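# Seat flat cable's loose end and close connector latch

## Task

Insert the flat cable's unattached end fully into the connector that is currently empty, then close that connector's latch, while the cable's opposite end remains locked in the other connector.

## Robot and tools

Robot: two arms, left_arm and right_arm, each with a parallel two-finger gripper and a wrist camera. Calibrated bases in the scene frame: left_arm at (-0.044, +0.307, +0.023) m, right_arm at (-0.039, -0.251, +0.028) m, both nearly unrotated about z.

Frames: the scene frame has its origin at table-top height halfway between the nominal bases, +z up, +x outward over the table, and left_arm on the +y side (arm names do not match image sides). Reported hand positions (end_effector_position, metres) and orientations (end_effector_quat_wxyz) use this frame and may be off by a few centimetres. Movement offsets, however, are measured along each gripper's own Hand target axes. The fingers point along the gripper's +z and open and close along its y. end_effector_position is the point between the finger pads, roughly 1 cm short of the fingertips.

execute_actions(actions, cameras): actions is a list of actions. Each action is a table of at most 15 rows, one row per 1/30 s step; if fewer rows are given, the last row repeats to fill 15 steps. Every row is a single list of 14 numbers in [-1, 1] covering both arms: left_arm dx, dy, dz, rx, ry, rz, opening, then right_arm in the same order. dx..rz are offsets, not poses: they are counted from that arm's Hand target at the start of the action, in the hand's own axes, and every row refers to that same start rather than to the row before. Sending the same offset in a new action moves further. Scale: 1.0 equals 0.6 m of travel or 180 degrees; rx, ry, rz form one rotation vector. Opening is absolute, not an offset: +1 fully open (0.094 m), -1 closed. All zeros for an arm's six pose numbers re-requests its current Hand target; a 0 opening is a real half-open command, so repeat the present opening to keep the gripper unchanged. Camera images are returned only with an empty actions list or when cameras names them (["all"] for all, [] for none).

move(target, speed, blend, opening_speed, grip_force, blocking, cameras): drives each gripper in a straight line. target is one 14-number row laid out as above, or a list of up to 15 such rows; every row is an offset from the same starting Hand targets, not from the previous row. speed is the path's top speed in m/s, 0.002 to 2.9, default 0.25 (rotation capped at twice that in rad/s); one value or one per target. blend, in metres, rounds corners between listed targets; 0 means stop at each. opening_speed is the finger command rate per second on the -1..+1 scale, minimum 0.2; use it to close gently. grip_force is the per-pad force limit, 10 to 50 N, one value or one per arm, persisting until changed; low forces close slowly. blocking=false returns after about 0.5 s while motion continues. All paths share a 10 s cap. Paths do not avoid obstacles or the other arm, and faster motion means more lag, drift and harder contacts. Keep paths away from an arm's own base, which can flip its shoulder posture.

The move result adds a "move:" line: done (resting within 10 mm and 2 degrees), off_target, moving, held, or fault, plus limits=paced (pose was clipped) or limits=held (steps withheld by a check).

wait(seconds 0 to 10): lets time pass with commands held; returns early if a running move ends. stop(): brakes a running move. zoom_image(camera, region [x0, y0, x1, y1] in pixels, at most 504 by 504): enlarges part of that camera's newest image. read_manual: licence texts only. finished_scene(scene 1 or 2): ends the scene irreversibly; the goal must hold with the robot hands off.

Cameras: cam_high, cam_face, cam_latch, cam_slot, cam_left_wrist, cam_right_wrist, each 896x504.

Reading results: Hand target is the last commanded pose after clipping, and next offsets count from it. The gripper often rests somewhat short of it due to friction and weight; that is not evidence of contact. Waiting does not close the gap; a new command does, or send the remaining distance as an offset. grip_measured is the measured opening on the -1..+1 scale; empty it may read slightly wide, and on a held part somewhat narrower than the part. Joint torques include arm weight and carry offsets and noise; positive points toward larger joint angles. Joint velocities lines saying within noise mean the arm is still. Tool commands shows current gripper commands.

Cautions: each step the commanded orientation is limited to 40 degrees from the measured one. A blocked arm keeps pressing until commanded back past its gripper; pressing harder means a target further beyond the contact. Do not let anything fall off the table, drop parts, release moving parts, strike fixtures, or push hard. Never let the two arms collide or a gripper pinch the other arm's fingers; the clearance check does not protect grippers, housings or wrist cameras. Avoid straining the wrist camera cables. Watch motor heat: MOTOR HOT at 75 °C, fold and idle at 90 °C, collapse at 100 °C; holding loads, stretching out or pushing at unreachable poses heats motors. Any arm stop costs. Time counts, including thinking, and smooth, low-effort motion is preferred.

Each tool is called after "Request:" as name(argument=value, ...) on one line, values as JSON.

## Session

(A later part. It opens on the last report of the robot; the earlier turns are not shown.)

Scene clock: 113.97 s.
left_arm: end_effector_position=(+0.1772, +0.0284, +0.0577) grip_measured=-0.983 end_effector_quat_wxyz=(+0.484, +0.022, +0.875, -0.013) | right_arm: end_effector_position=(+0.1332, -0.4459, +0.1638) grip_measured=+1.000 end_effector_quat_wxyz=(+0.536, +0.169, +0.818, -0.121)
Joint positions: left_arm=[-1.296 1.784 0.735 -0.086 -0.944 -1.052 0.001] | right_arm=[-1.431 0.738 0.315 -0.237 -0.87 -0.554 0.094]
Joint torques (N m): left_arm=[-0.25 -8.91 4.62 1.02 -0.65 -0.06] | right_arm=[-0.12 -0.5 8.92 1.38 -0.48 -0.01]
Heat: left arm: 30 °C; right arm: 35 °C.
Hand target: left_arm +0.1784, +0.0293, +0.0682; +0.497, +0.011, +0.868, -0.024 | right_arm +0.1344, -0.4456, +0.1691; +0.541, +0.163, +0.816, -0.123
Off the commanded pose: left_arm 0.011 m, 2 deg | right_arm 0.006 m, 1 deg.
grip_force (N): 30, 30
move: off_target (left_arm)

Request:
wait(seconds=0.1, cameras=["cam_face", "cam_latch", "cam_slot"])

Request:
zoom_image(camera="cam_latch", region=[380, 310, 460, 400])

Request:
zoom_image(camera="cam_slot", region=[420, 240, 570, 380])

Request:
zoom_image(camera="cam_face", region=[400, 220, 520, 300])

Scene clock: 114.60 s.
left_arm: end_effector_position=(+0.1772, +0.0284, +0.0577) grip_measured=-0.983 end_effector_quat_wxyz=(+0.484, +0.022, +0.875, -0.013) | right_arm: end_effector_position=(+0.1332, -0.4459, +0.1638) grip_measured=+1.000 end_effector_quat_wxyz=(+0.536, +0.169, +0.818, -0.121)
Joint positions: left_arm=[-1.296 1.784 0.735 -0.086 -0.944 -1.052 0.001] | right_arm=[-1.431 0.738 0.315 -0.237 -0.87 -0.554 0.094]
Joint torques (N m): left_arm=[-0.25 -8.9 4.6 1.02 -0.67 -0.07] | right_arm=[-0.06 -0.53 8.9 1.38 -0.46 -0.01]
Heat: left arm: 30 °C; right arm: 35 °C.
Hand target: left_arm +0.1784, +0.0293, +0.0682; +0.497, +0.011, +0.868, -0.024 | right_arm +0.1344, -0.4456, +0.1691; +0.541, +0.163, +0.816, -0.123
Tool commands: left_gripper/opening=-1.0 right_gripper/opening=+1.0
Off the commanded pose: left_arm 0.011 m, 2 deg | right_arm 0.006 m, 1 deg.
grip_force (N): 30, 30
wait: 0.10 s; at rest from the start
Images, in order (width x height): cam_face 896x504, cam_latch 896x504, cam_slot 896x504.

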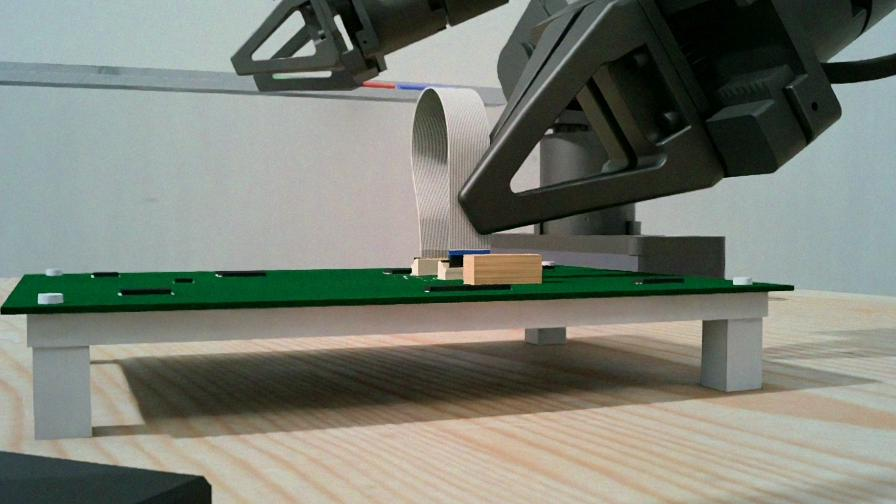

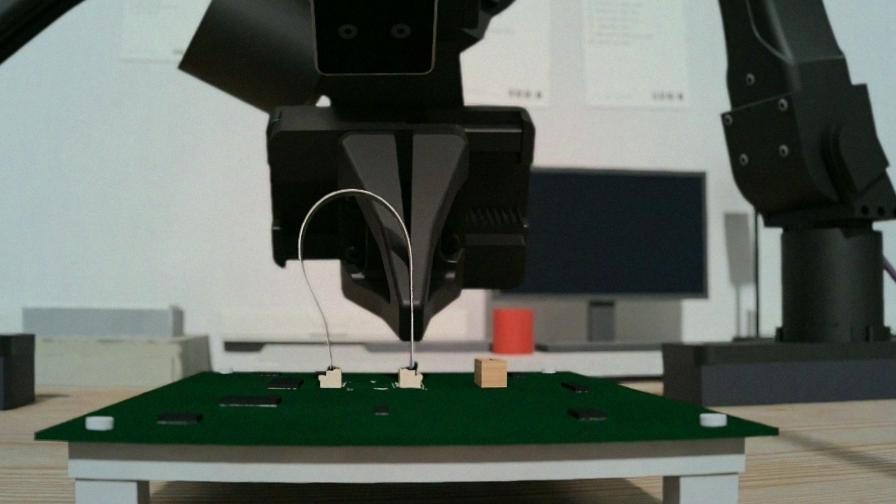

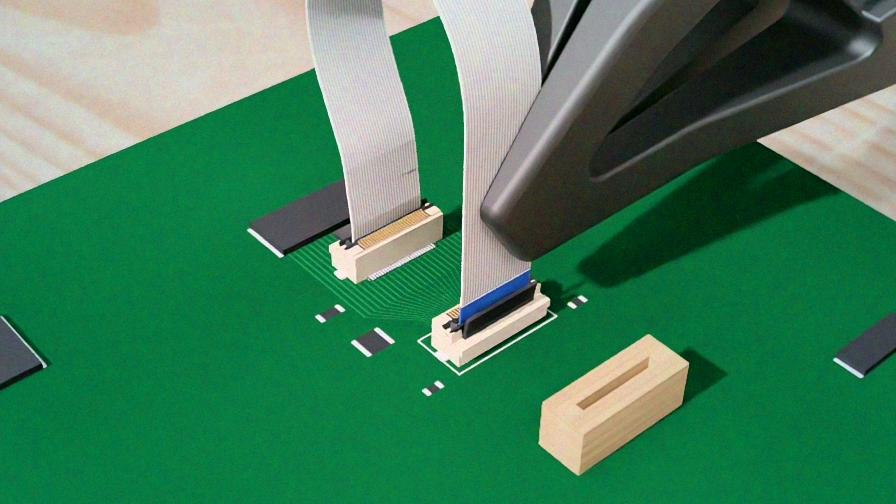

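Scaled by 5.600 from the camera's 896x504 image, which has a finer 1280x720 frame.

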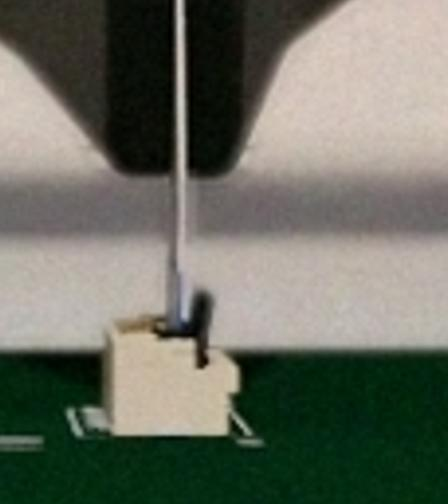

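Scaled by 3.360 from the camera's 896x504 image, which has a finer 1280x720 frame.

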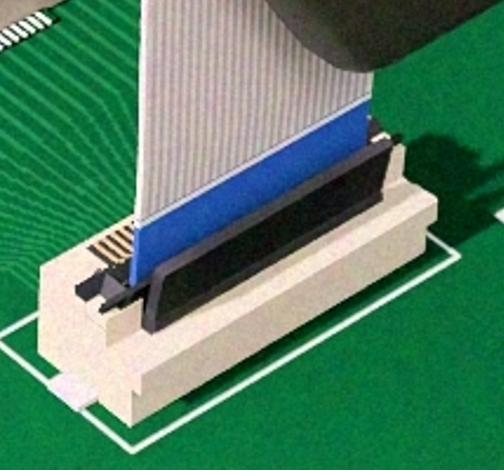

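Scaled by 4.200 from the camera's 896x504 image, which has a finer 1280x720 frame.

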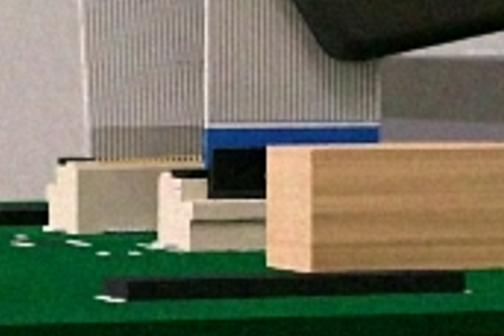

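Request:
move(target=[[-0.0172,-0.0006,-0.0101,0,0,0,-1,0,0,0,0,0,0,1],[-0.0184,0.0095,-0.0082,0,0,0,-1,0,0,0,0,0,0,1],[-0.0162,-0.0188,-0.0042,0,0,0,-1,0,0,0,0,0,0,1],[-0.0024,-0.0183,0.0039,0,0,0,-1,0,0,0,0,0,0,1]], speed=0.04, cameras=["cam_face", "cam_latch", "cam_slot"])

Request:
zoom_image(camera="cam_latch", region=[380, 310, 460, 400])

Request:
zoom_image(camera="cam_slot", region=[420, 240, 570, 380])

Request:
zoom_image(camera="cam_face", region=[400, 220, 520, 300])

Scene clock: 121.53 s.
left_arm: end_effector_position=(+0.1781, +0.0249, +0.0625) grip_measured=-0.983 end_effector_quat_wxyz=(+0.484, +0.022, +0.875, -0.015) | right_arm: end_effector_position=(+0.1332, -0.4459, +0.1638) grip_measured=+1.000 end_effector_quat_wxyz=(+0.536, +0.169, +0.818, -0.121)
Joint positions: left_arm=[-1.296 1.778 0.753 -0.105 -0.944 -1.051 0.001] | right_arm=[-1.431 0.738 0.315 -0.237 -0.87 -0.554 0.094]
Joint torques (N m): left_arm=[-0.4 -5.91 7.45 1.06 -0.67 -0.1] | right_arm=[-0.09 -0.47 8.94 1.37 -0.47 0]
Heat: left arm: 30 °C; right arm: 35 °C.
Hand target: left_arm +0.1807, +0.0183, +0.0685; +0.497, +0.011, +0.868, -0.024 | right_arm +0.1344, -0.4456, +0.1691; +0.541, +0.163, +0.816, -0.123
Off the commanded pose: left_arm 0.009 m, 2 deg | right_arm 0.006 m, 1 deg.
grip_force (N): 30, 30
move: done
Images, in order (width x height): cam_face 896x504, cam_latch 896x504, cam_slot 896x504.

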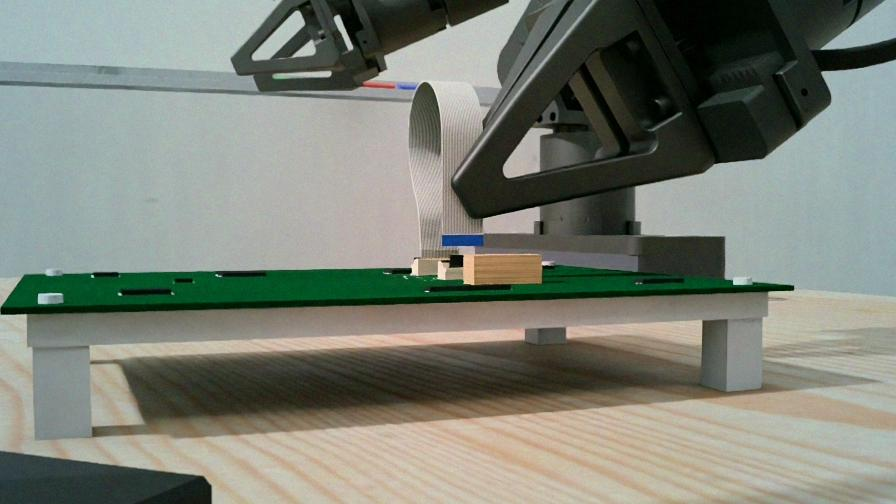

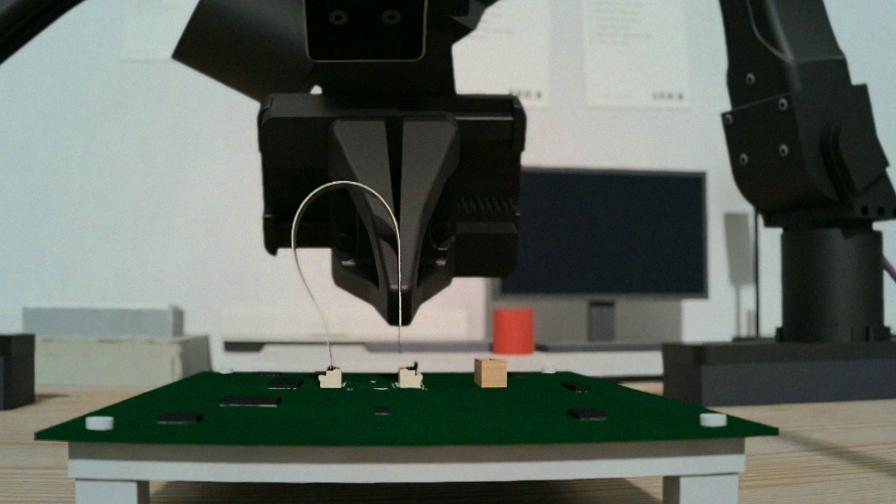

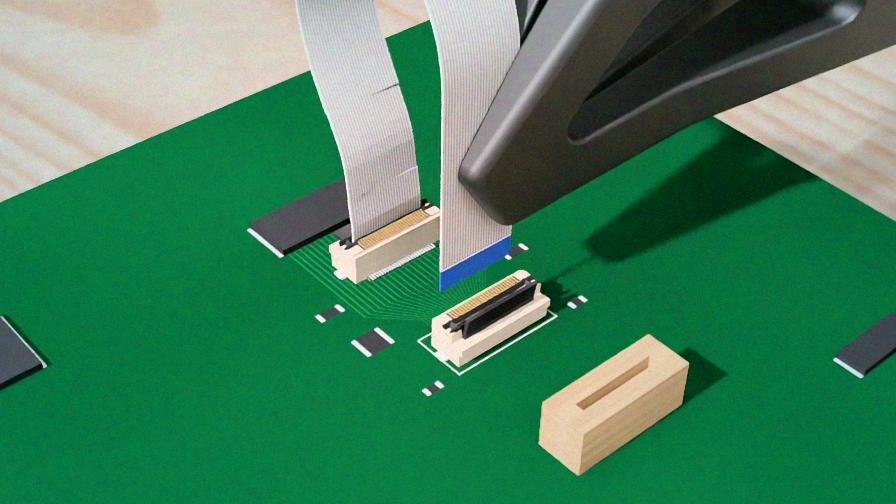

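Scaled by 5.600 from the camera's 896x504 image, which has a finer 1280x720 frame.

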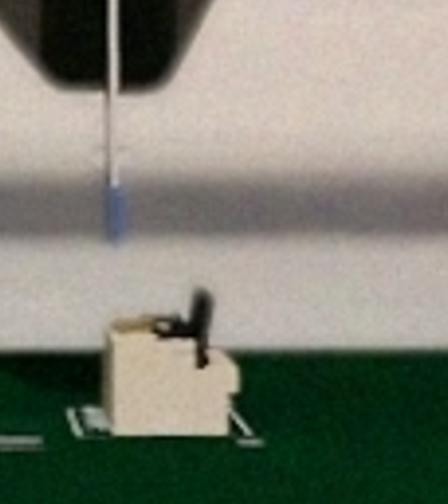

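Scaled by 3.360 from the camera's 896x504 image, which has a finer 1280x720 frame.

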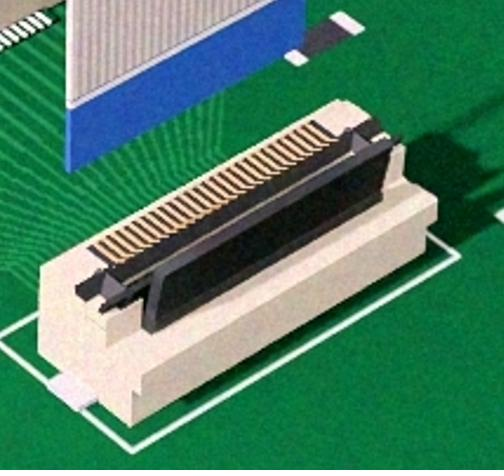

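Scaled by 4.200 from the camera's 896x504 image, which has a finer 1280x720 frame.

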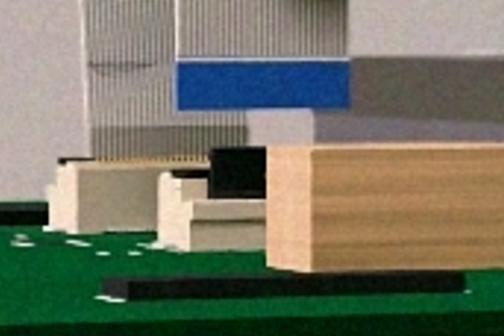

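Request:
move(target=[[-0.0168,-0.0006,-0.0099,0,0,0,-1,0,0,0,0,0,0,1],[-0.0161,0.0277,-0.0122,0,0,0,-1,0,0,0,0,0,0,1],[-0.0132,0.0031,-0.0097,0,0,0,-1,0,0,0,0,0,0,1],[0.0055,0.0038,0.0013,0,0,0,-1,0,0,0,0,0,0,1]], speed=0.04, cameras=["cam_face", "cam_latch", "cam_slot"])

Request:
zoom_image(camera="cam_latch", region=[380, 310, 460, 400])

Request:
zoom_image(camera="cam_slot", region=[420, 240, 570, 380])

Request:
zoom_image(camera="cam_face", region=[400, 220, 520, 300])

Scene clock: 126.33 s.
left_arm: end_effector_position=(+0.1775, +0.0250, +0.0607) grip_measured=-0.983 end_effector_quat_wxyz=(+0.485, +0.020, +0.874, -0.018) | right_arm: end_effector_position=(+0.1332, -0.4459, +0.1638) grip_measured=+1.000 end_effector_quat_wxyz=(+0.536, +0.169, +0.818, -0.121)
Joint positions: left_arm=[-1.297 1.781 0.744 -0.089 -0.944 -1.053 0.001] | right_arm=[-1.431 0.738 0.315 -0.237 -0.87 -0.554 0.094]
Joint torques (N m): left_arm=[-0.38 -5.89 6.89 1.07 -0.67 -0.1] | right_arm=[-0.08 -0.46 8.94 1.37 -0.49 -0.01]
Heat: left arm: 30 °C; right arm: 35 °C.
Hand target: left_arm +0.1798, +0.0204, +0.0652; +0.496, +0.011, +0.868, -0.024 | right_arm +0.1344, -0.4456, +0.1691; +0.541, +0.163, +0.816, -0.123
Off the commanded pose: left_arm 0.007 m, 2 deg | right_arm 0.006 m, 1 deg.
grip_force (N): 30, 30
move: done
Images, in order (width x height): cam_face 896x504, cam_latch 896x504, cam_slot 896x504.

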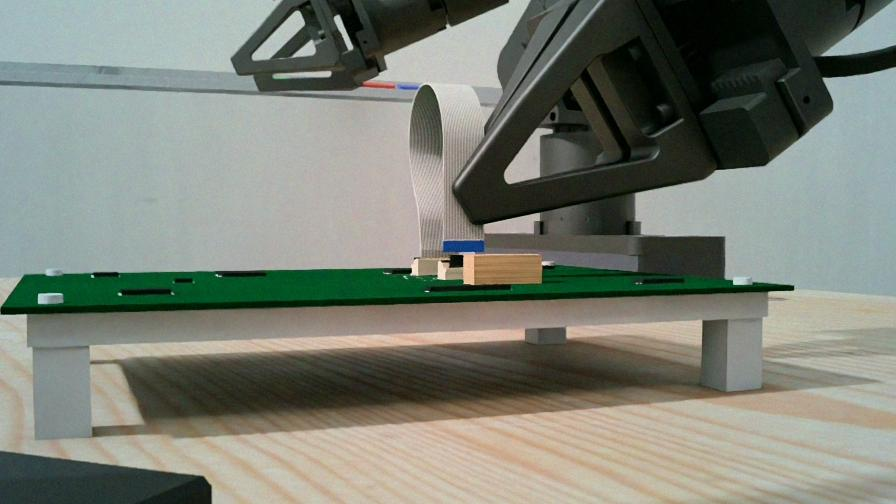

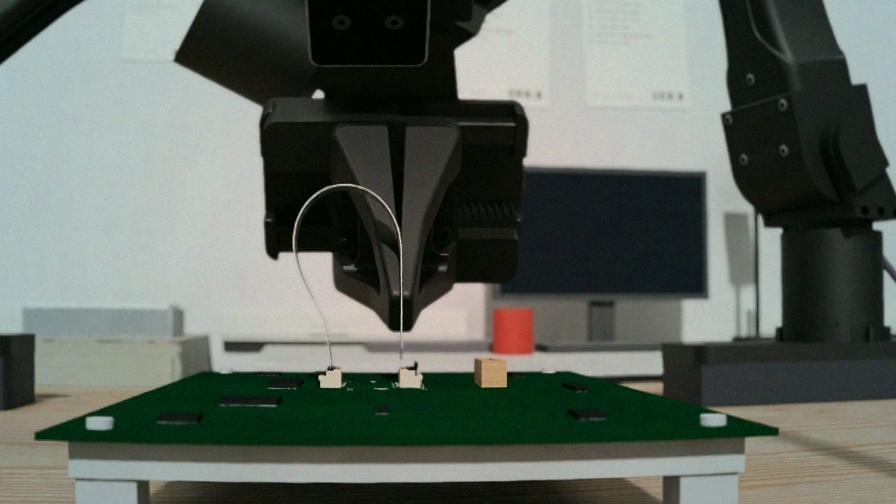

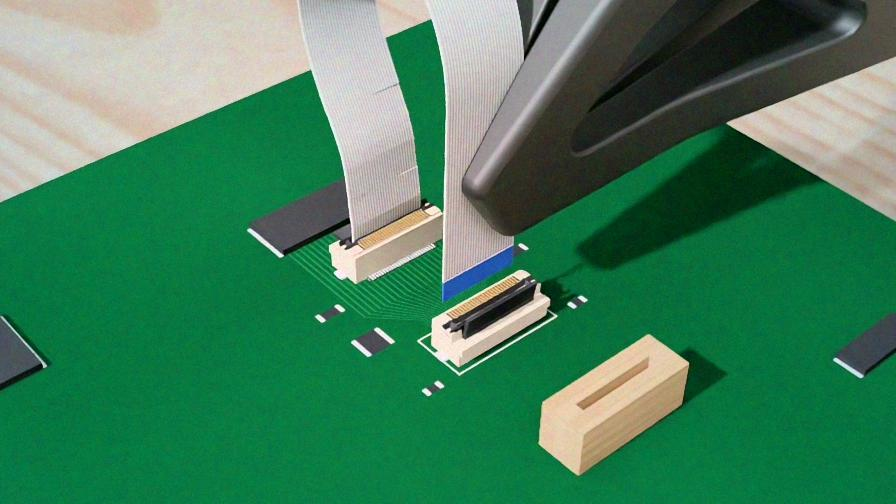

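Scaled by 5.600 from the camera's 896x504 image, which has a finer 1280x720 frame.

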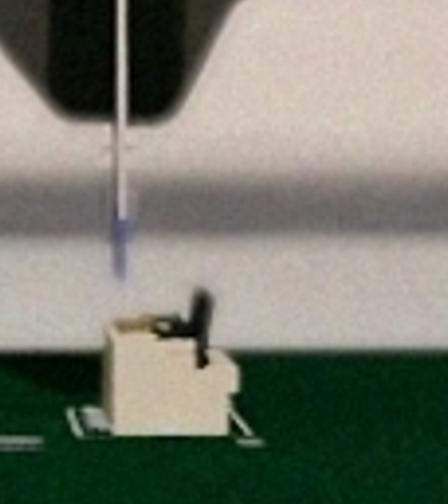

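Scaled by 3.360 from the camera's 896x504 image, which has a finer 1280x720 frame.

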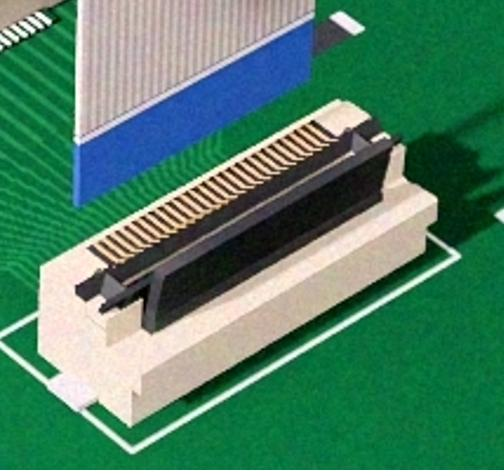

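Scaled by 4.200 from the camera's 896x504 image, which has a finer 1280x720 frame.

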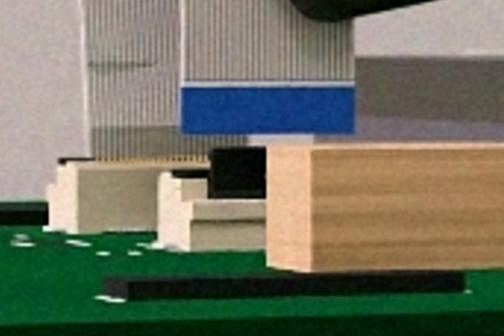

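Request:
move(target=[0.0046,0.0068,0.0012,0,0,0,-1,0,0,0,0,0,0,1], speed=0.03)

Request:
move(target=[0.0012,0.0017,0.0003,0,0,0,-1,0,0,0,0,0,0,1], speed=0.03)

Scene clock: 129.80 s.
left_arm: end_effector_position=(+0.1782, +0.0221, +0.0621) grip_measured=-0.983 end_effector_quat_wxyz=(+0.487, +0.016, +0.873, -0.026) | right_arm: end_effector_position=(+0.1332, -0.4459, +0.1638) grip_measured=+1.000 end_effector_quat_wxyz=(+0.536, +0.169, +0.818, -0.121)
Joint positions: left_arm=[-1.297 1.781 0.744 -0.07 -0.944 -1.053 0.001] | right_arm=[-1.431 0.738 0.315 -0.237 -0.87 -0.554 0.094]
Joint torques (N m): left_arm=[-0.21 -6.13 5 1.1 -0.68 -0.09] | right_arm=[-0.09 -0.46 8.92 1.38 -0.47 0]
Heat: left arm: 30 °C; right arm: 35 °C.
Hand target: left_arm +0.1792, +0.0245, +0.0623; +0.496, +0.011, +0.868, -0.024 | right_arm +0.1344, -0.4456, +0.1691; +0.541, +0.163, +0.816, -0.123
Off the commanded pose: left_arm 0.003 m, 1 deg | right_arm 0.006 m, 1 deg.
grip_force (N): 30, 30
move: done

Scene clock: 130.50 s.
left_arm: end_effector_position=(+0.1784, +0.0214, +0.0625) grip_measured=-0.983 end_effector_quat_wxyz=(+0.487, +0.015, +0.873, -0.028) | right_arm: end_effector_position=(+0.1332, -0.4459, +0.1638) grip_measured=+1.000 end_effector_quat_wxyz=(+0.536, +0.169, +0.818, -0.121)
Joint positions: left_arm=[-1.297 1.781 0.744 -0.065 -0.944 -1.053 0.001] | right_arm=[-1.431 0.738 0.315 -0.237 -0.87 -0.554 0.094]
Joint torques (N m): left_arm=[-0.25 -6.2 4.45 1.1 -0.67 -0.07] | right_arm=[-0.1 -0.47 8.92 1.38 -0.47 -0.02]
Heat: left arm: 30 °C; right arm: 35 °C.
Hand target: left_arm +0.1790, +0.0255, +0.0616; +0.496, +0.011, +0.868, -0.024 | right_arm +0.1344, -0.4456, +0.1691; +0.541, +0.163, +0.816, -0.123
Off the commanded pose: left_arm 0.004 m, 1 deg | right_arm 0.006 m, 1 deg.
grip_force (N): 30, 30
move: done

Request:
move(target=[-0.0039,-0.0051,-0.0015,-0.0022,0.0013,0.0037,-1,0,0,0,0,0,0,1], speed=0.03, cameras=["cam_face", "cam_latch", "cam_slot"])

Request:
zoom_image(camera="cam_latch", region=[380, 310, 460, 400])

Request:
zoom_image(camera="cam_slot", region=[420, 240, 570, 380])

Request:
zoom_image(camera="cam_face", region=[400, 220, 520, 300])

Scene clock: 133.87 s.
left_arm: end_effector_position=(+0.1780, +0.0231, +0.0616) grip_measured=-0.983 end_effector_quat_wxyz=(+0.486, +0.017, +0.873, -0.023) | right_arm: end_effector_position=(+0.1332, -0.4459, +0.1638) grip_measured=+1.000 end_effector_quat_wxyz=(+0.536, +0.169, +0.818, -0.121)
Joint positions: left_arm=[-1.297 1.781 0.744 -0.076 -0.944 -1.053 0.001] | right_arm=[-1.431 0.738 0.315 -0.237 -0.87 -0.554 0.094]
Joint torques (N m): left_arm=[-0.39 -5.93 6.89 0.82 -0.68 -0.07] | right_arm=[-0.1 -0.47 8.87 1.37 -0.46 -0.01]
Heat: left arm: 30 °C; right arm: 35 °C.
Hand target: left_arm +0.1793, +0.0225, +0.0641; +0.495, +0.015, +0.869, -0.018 | right_arm +0.1344, -0.4456, +0.1691; +0.541, +0.163, +0.816, -0.123
Off the commanded pose: left_arm 0.003 m, 1 deg | right_arm 0.006 m, 1 deg.
grip_force (N): 30, 30
move: done
Images, in order (width x height): cam_face 896x504, cam_latch 896x504, cam_slot 896x504.

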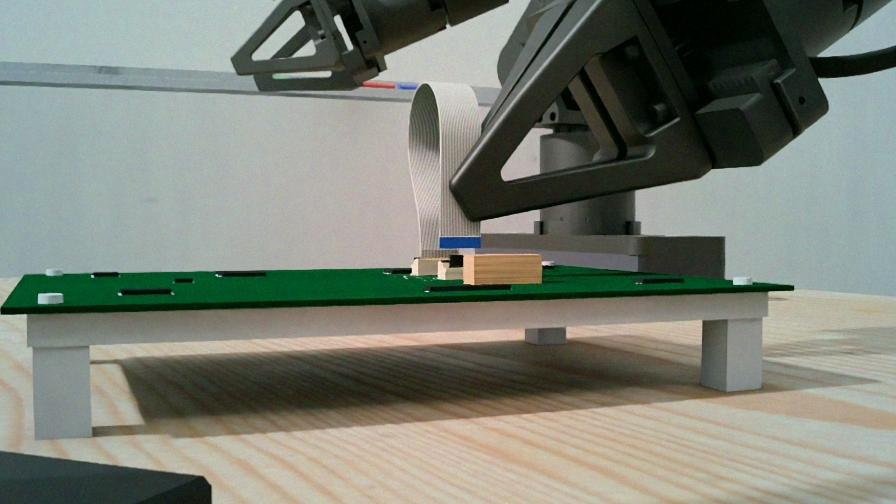

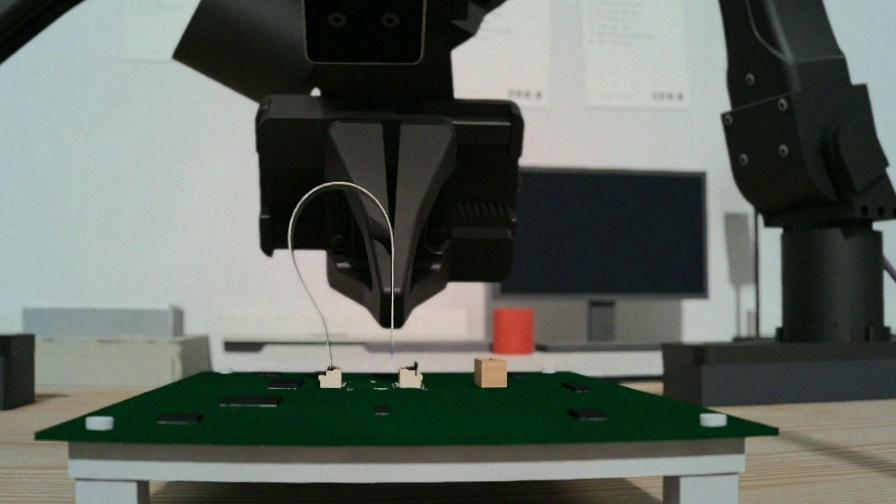

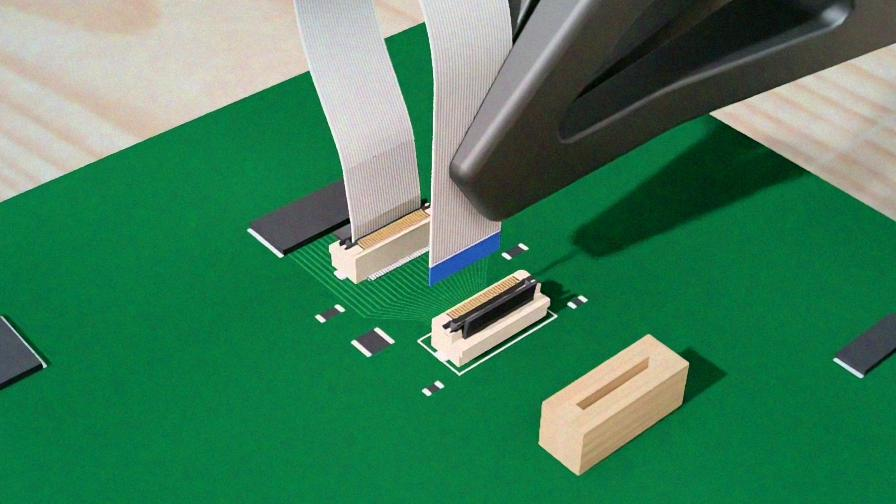

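Scaled by 5.600 from the camera's 896x504 image, which has a finer 1280x720 frame.

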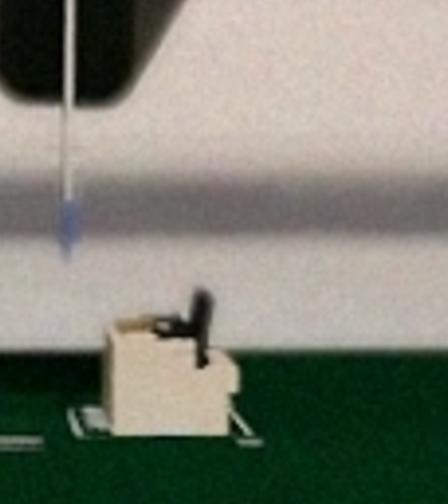

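Scaled by 3.360 from the camera's 896x504 image, which has a finer 1280x720 frame.

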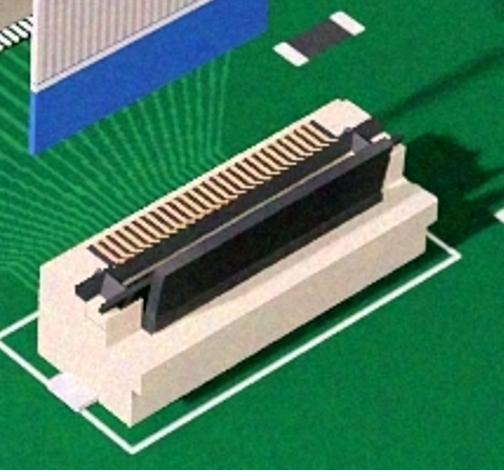

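Scaled by 4.200 from the camera's 896x504 image, which has a finer 1280x720 frame.

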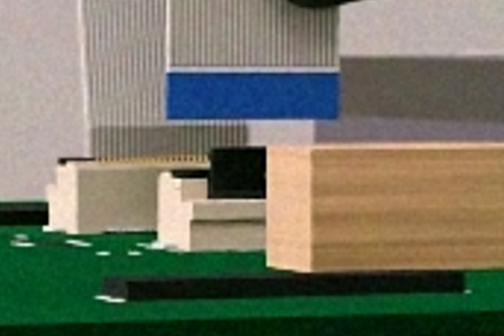

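Request:
move(target=[0.0037,0.0068,0.0,-0.0042,0.0024,0.0071,-1,0,0,0,0,0,0,1], speed=0.03, cameras=["cam_face", "cam_latch", "cam_slot"])

Request:
zoom_image(camera="cam_latch", region=[380, 310, 460, 400])

Request:
zoom_image(camera="cam_slot", region=[420, 240, 570, 380])

Request:
zoom_image(camera="cam_face", region=[400, 220, 520, 300])

Scene clock: 136.27 s.
left_arm: end_effector_position=(+0.1770, +0.0269, +0.0597) grip_measured=-0.983 end_effector_quat_wxyz=(+0.483, +0.023, +0.875, -0.013) | right_arm: end_effector_position=(+0.1332, -0.4459, +0.1638) grip_measured=+1.000 end_effector_quat_wxyz=(+0.536, +0.169, +0.818, -0.121)
Joint positions: left_arm=[-1.297 1.781 0.744 -0.102 -0.944 -1.053 0.001] | right_arm=[-1.431 0.738 0.315 -0.237 -0.87 -0.554 0.094]
Joint torques (N m): left_arm=[-0.44 -5.87 6.79 0.8 -0.66 -0.08] | right_arm=[-0.12 -0.46 8.91 1.38 -0.47 0]
Heat: left arm: 30 °C; right arm: 35 °C.
Hand target: left_arm +0.1783, +0.0266, +0.0621; +0.492, +0.021, +0.870, -0.007 | right_arm +0.1344, -0.4456, +0.1691; +0.541, +0.163, +0.816, -0.123
Off the commanded pose: left_arm 0.003 m, 1 deg | right_arm 0.006 m, 1 deg.
grip_force (N): 30, 30
move: done
Images, in order (width x height): cam_face 896x504, cam_latch 896x504, cam_slot 896x504.

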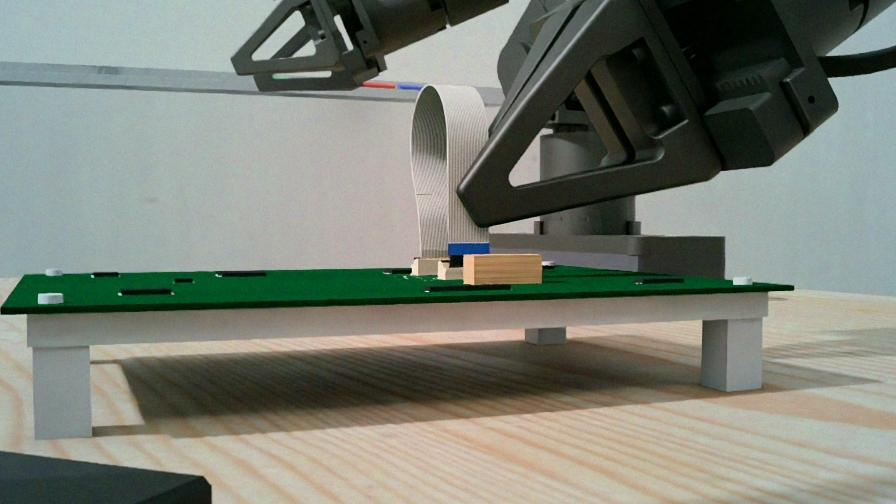

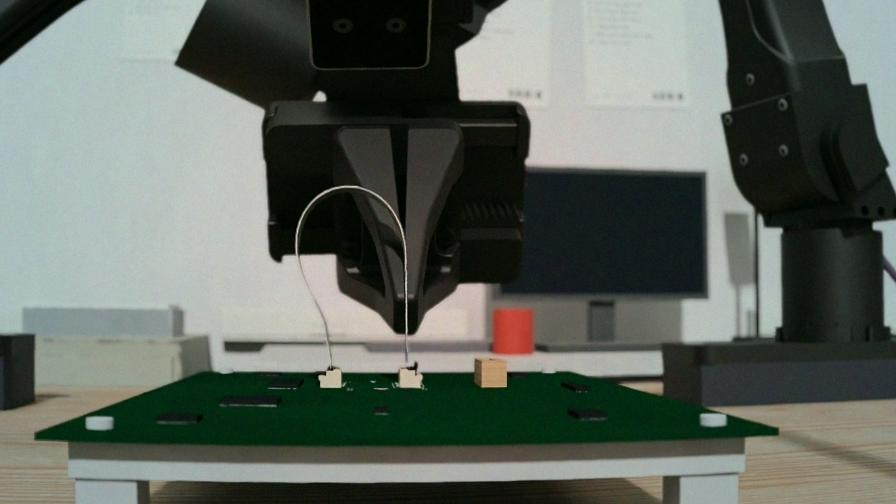

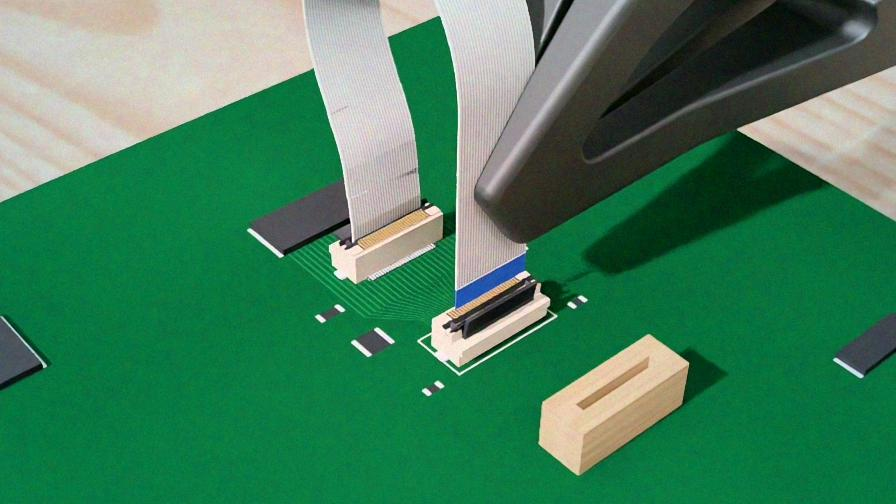

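Scaled by 5.600 from the camera's 896x504 image, which has a finer 1280x720 frame.

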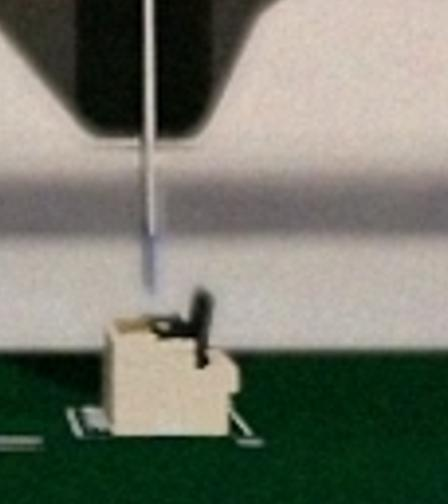

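Scaled by 3.360 from the camera's 896x504 image, which has a finer 1280x720 frame.

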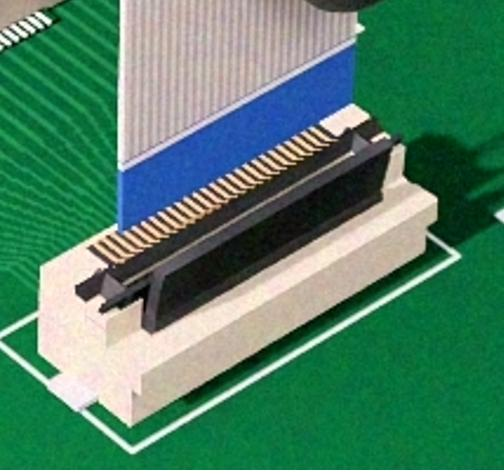

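Scaled by 4.200 from the camera's 896x504 image, which has a finer 1280x720 frame.

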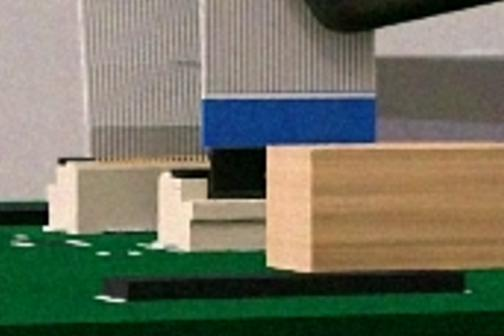

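Request:
zoom_image(camera="cam_slot", region=[430, 255, 550, 345])

Scaled by 4.200 from the camera's 896x504 image, which has a finer 1280x720 frame.

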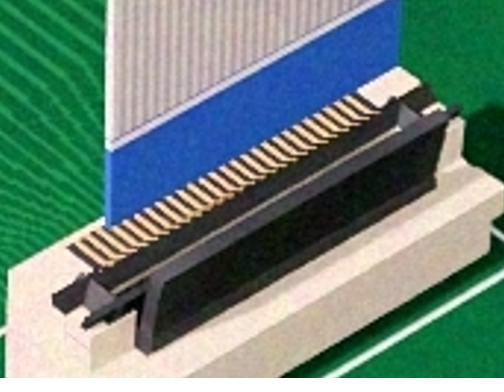

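Request:
move(target=[-0.0026,0.0015,0.0001,-0.0016,-0.0028,0,-1,0,0,0,0,0,0,1], speed=0.03)

Scene clock: 144.27 s.
left_arm: end_effector_position=(+0.1776, +0.0277, +0.0605) grip_measured=-0.983 end_effector_quat_wxyz=(+0.486, +0.023, +0.874, -0.011) | right_arm: end_effector_position=(+0.1332, -0.4459, +0.1638) grip_measured=+1.000 end_effector_quat_wxyz=(+0.536, +0.169, +0.818, -0.121)
Joint positions: left_arm=[-1.297 1.781 0.744 -0.103 -0.95 -1.053 0.001] | right_arm=[-1.431 0.738 0.315 -0.237 -0.87 -0.554 0.094]
Joint torques (N m): left_arm=[-0.31 -5.85 6.83 0.78 -0.73 -0.08] | right_arm=[-0.1 -0.47 8.91 1.38 -0.47 -0.02]
Heat: left arm: 30 °C; right arm: 35 °C.
Hand target: left_arm +0.1792, +0.0275, +0.0635; +0.496, +0.020, +0.868, -0.005 | right_arm +0.1344, -0.4456, +0.1691; +0.541, +0.163, +0.816, -0.123
Off the commanded pose: left_arm 0.003 m, 2 deg | right_arm 0.006 m, 1 deg.
grip_force (N): 30, 30
move: done

Request:
wait(seconds=0.05, cameras=["cam_latch", "cam_slot", "cam_face"])

Request:
zoom_image(camera="cam_slot", region=[430, 255, 550, 345])

Request:
zoom_image(camera="cam_latch", region=[380, 310, 460, 400])

Request:
zoom_image(camera="cam_face", region=[400, 220, 520, 300])

Scene clock: 145.40 s.
left_arm: end_effector_position=(+0.1776, +0.0277, +0.0606) grip_measured=-0.983 end_effector_quat_wxyz=(+0.486, +0.023, +0.874, -0.011) | right_arm: end_effector_position=(+0.1332, -0.4459, +0.1638) grip_measured=+1.000 end_effector_quat_wxyz=(+0.536, +0.169, +0.818, -0.121)
Joint positions: left_arm=[-1.297 1.781 0.744 -0.103 -0.951 -1.053 0.001] | right_arm=[-1.431 0.738 0.315 -0.237 -0.87 -0.554 0.094]
Joint torques (N m): left_arm=[-0.32 -5.81 6.82 0.79 -0.71 -0.07] | right_arm=[-0.1 -0.49 8.92 1.38 -0.47 0]
Heat: left arm: 30 °C; right arm: 35 °C.
Hand target: left_arm +0.1792, +0.0274, +0.0634; +0.496, +0.020, +0.868, -0.005 | right_arm +0.1344, -0.4456, +0.1691; +0.541, +0.163, +0.816, -0.123
Tool commands: left_gripper/opening=-1.0 right_gripper/opening=+1.0
Off the commanded pose: left_arm 0.003 m, 2 deg | right_arm 0.006 m, 1 deg.
grip_force (N): 30, 30
wait: 0.07 s; at rest from the start
Images, in order (width x height): cam_face 896x504, cam_latch 896x504, cam_slot 896x504.

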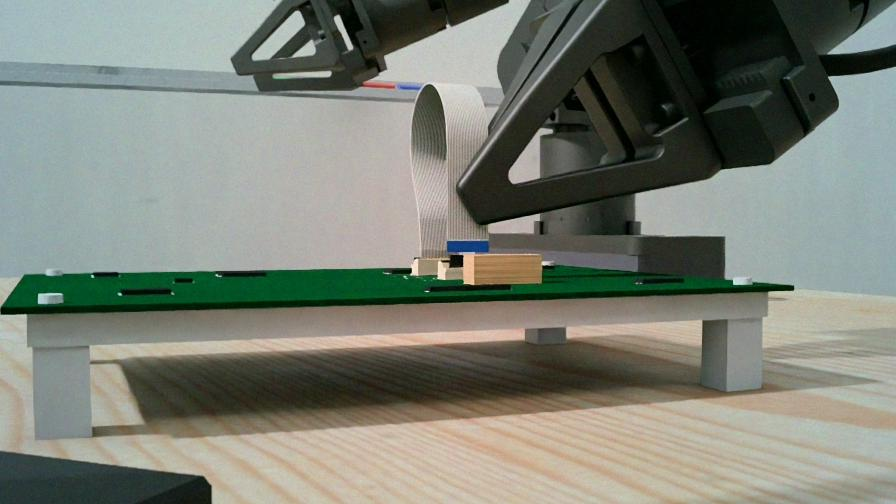

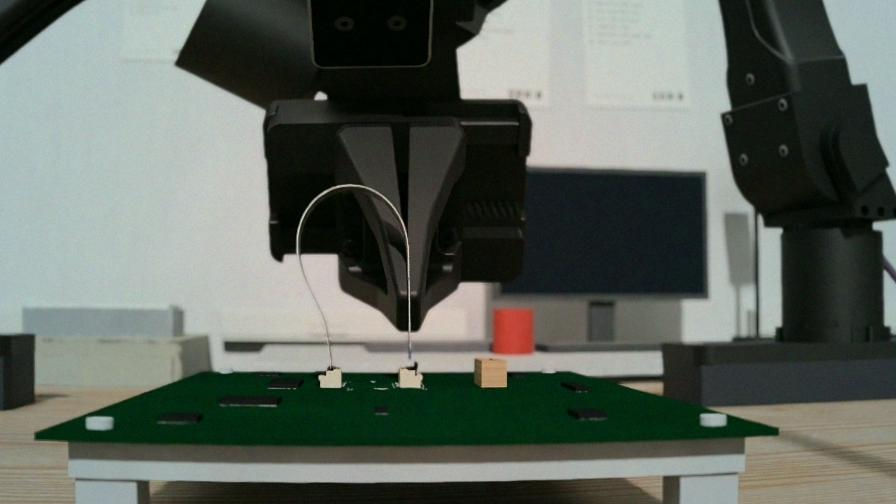

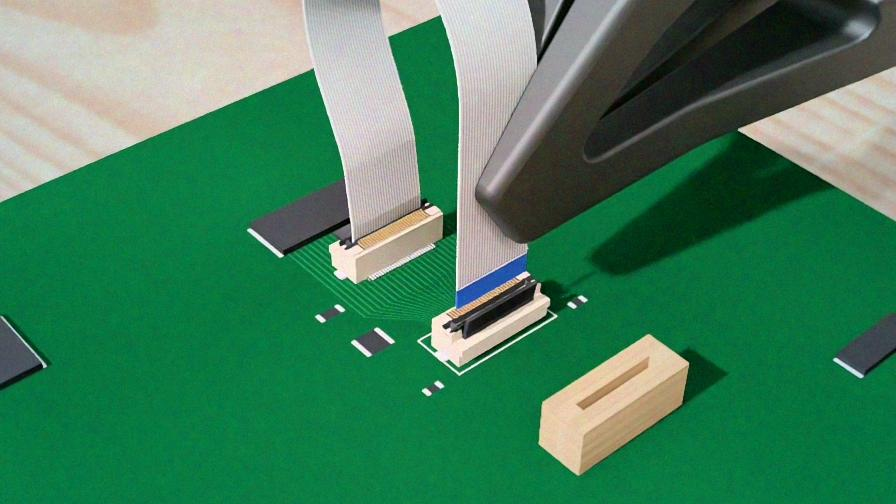

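Scaled by 4.200 from the camera's 896x504 image, which has a finer 1280x720 frame.

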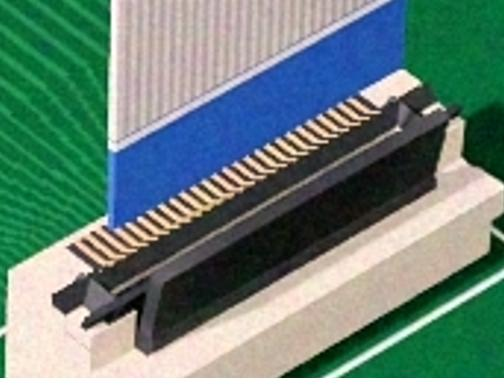

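Scaled by 5.600 from the camera's 896x504 image, which has a finer 1280x720 frame.

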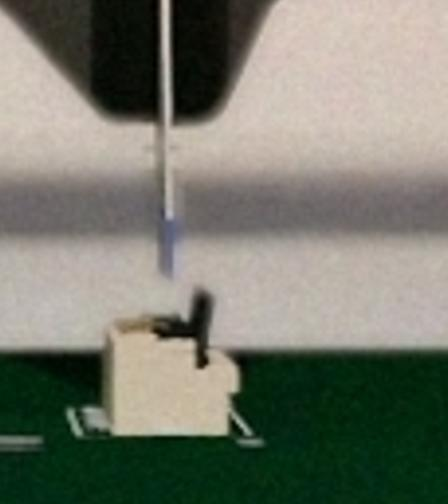

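Scaled by 4.200 from the camera's 896x504 image, which has a finer 1280x720 frame.

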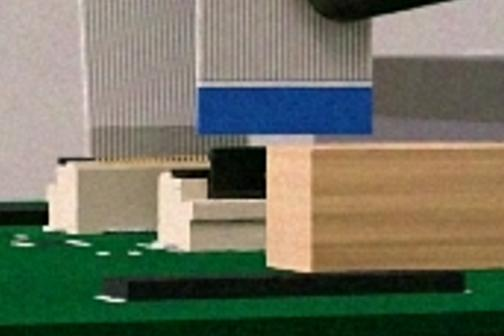

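Request:
move(target=[0.0005,-0.0034,0.0015,0.0013,-0.0008,-0.0023,-1,0,0,0,0,0,0,1], speed=0.03)

Scene clock: 148.13 s.
left_arm: end_effector_position=(+0.1775, +0.0283, +0.0587) grip_measured=-0.983 end_effector_quat_wxyz=(+0.485, +0.024, +0.874, -0.008) | right_arm: end_effector_position=(+0.1332, -0.4459, +0.1638) grip_measured=+1.000 end_effector_quat_wxyz=(+0.536, +0.169, +0.818, -0.121)
Joint positions: left_arm=[-1.297 1.788 0.744 -0.103 -0.952 -1.053 0.001] | right_arm=[-1.431 0.738 0.315 -0.237 -0.87 -0.554 0.094]
Joint torques (N m): left_arm=[-0.39 -5.79 7.01 0.93 -0.71 -0.08] | right_arm=[-0.14 -0.47 8.96 1.37 -0.47 -0.01]
Heat: left arm: 30 °C; right arm: 35 °C.
Hand target: left_arm +0.1798, +0.0254, +0.0628; +0.497, +0.018, +0.868, -0.008 | right_arm +0.1344, -0.4456, +0.1691; +0.541, +0.163, +0.816, -0.123
Off the commanded pose: left_arm 0.005 m, 2 deg | right_arm 0.006 m, 1 deg.
grip_force (N): 30, 30
move: done

Request:
move(target=[-0.0031,-0.0052,0,0.0032,-0.0019,-0.0055,-1,0,0,0,0,0,0,1], speed=0.03)

Scene clock: 150.17 s.
left_arm: end_effector_position=(+0.1778, +0.0270, +0.0593) grip_measured=-0.983 end_effector_quat_wxyz=(+0.486, +0.022, +0.873, -0.011) | right_arm: end_effector_position=(+0.1332, -0.4459, +0.1638) grip_measured=+1.000 end_effector_quat_wxyz=(+0.536, +0.169, +0.818, -0.121)
Joint positions: left_arm=[-1.297 1.788 0.744 -0.095 -0.952 -1.053 0.001] | right_arm=[-1.431 0.738 0.315 -0.237 -0.87 -0.554 0.094]
Joint torques (N m): left_arm=[-0.39 -5.83 7.02 1.06 -0.7 -0.09] | right_arm=[-0.12 -0.47 8.92 1.37 -0.47 -0.01]
Heat: left arm: 30 °C; right arm: 35 °C.
Hand target: left_arm +0.1806, +0.0222, +0.0644; +0.499, +0.013, +0.866, -0.017 | right_arm +0.1344, -0.4456, +0.1691; +0.541, +0.163, +0.816, -0.123
Off the commanded pose: left_arm 0.008 m, 2 deg | right_arm 0.006 m, 1 deg.
grip_force (N): 30, 30
move: done


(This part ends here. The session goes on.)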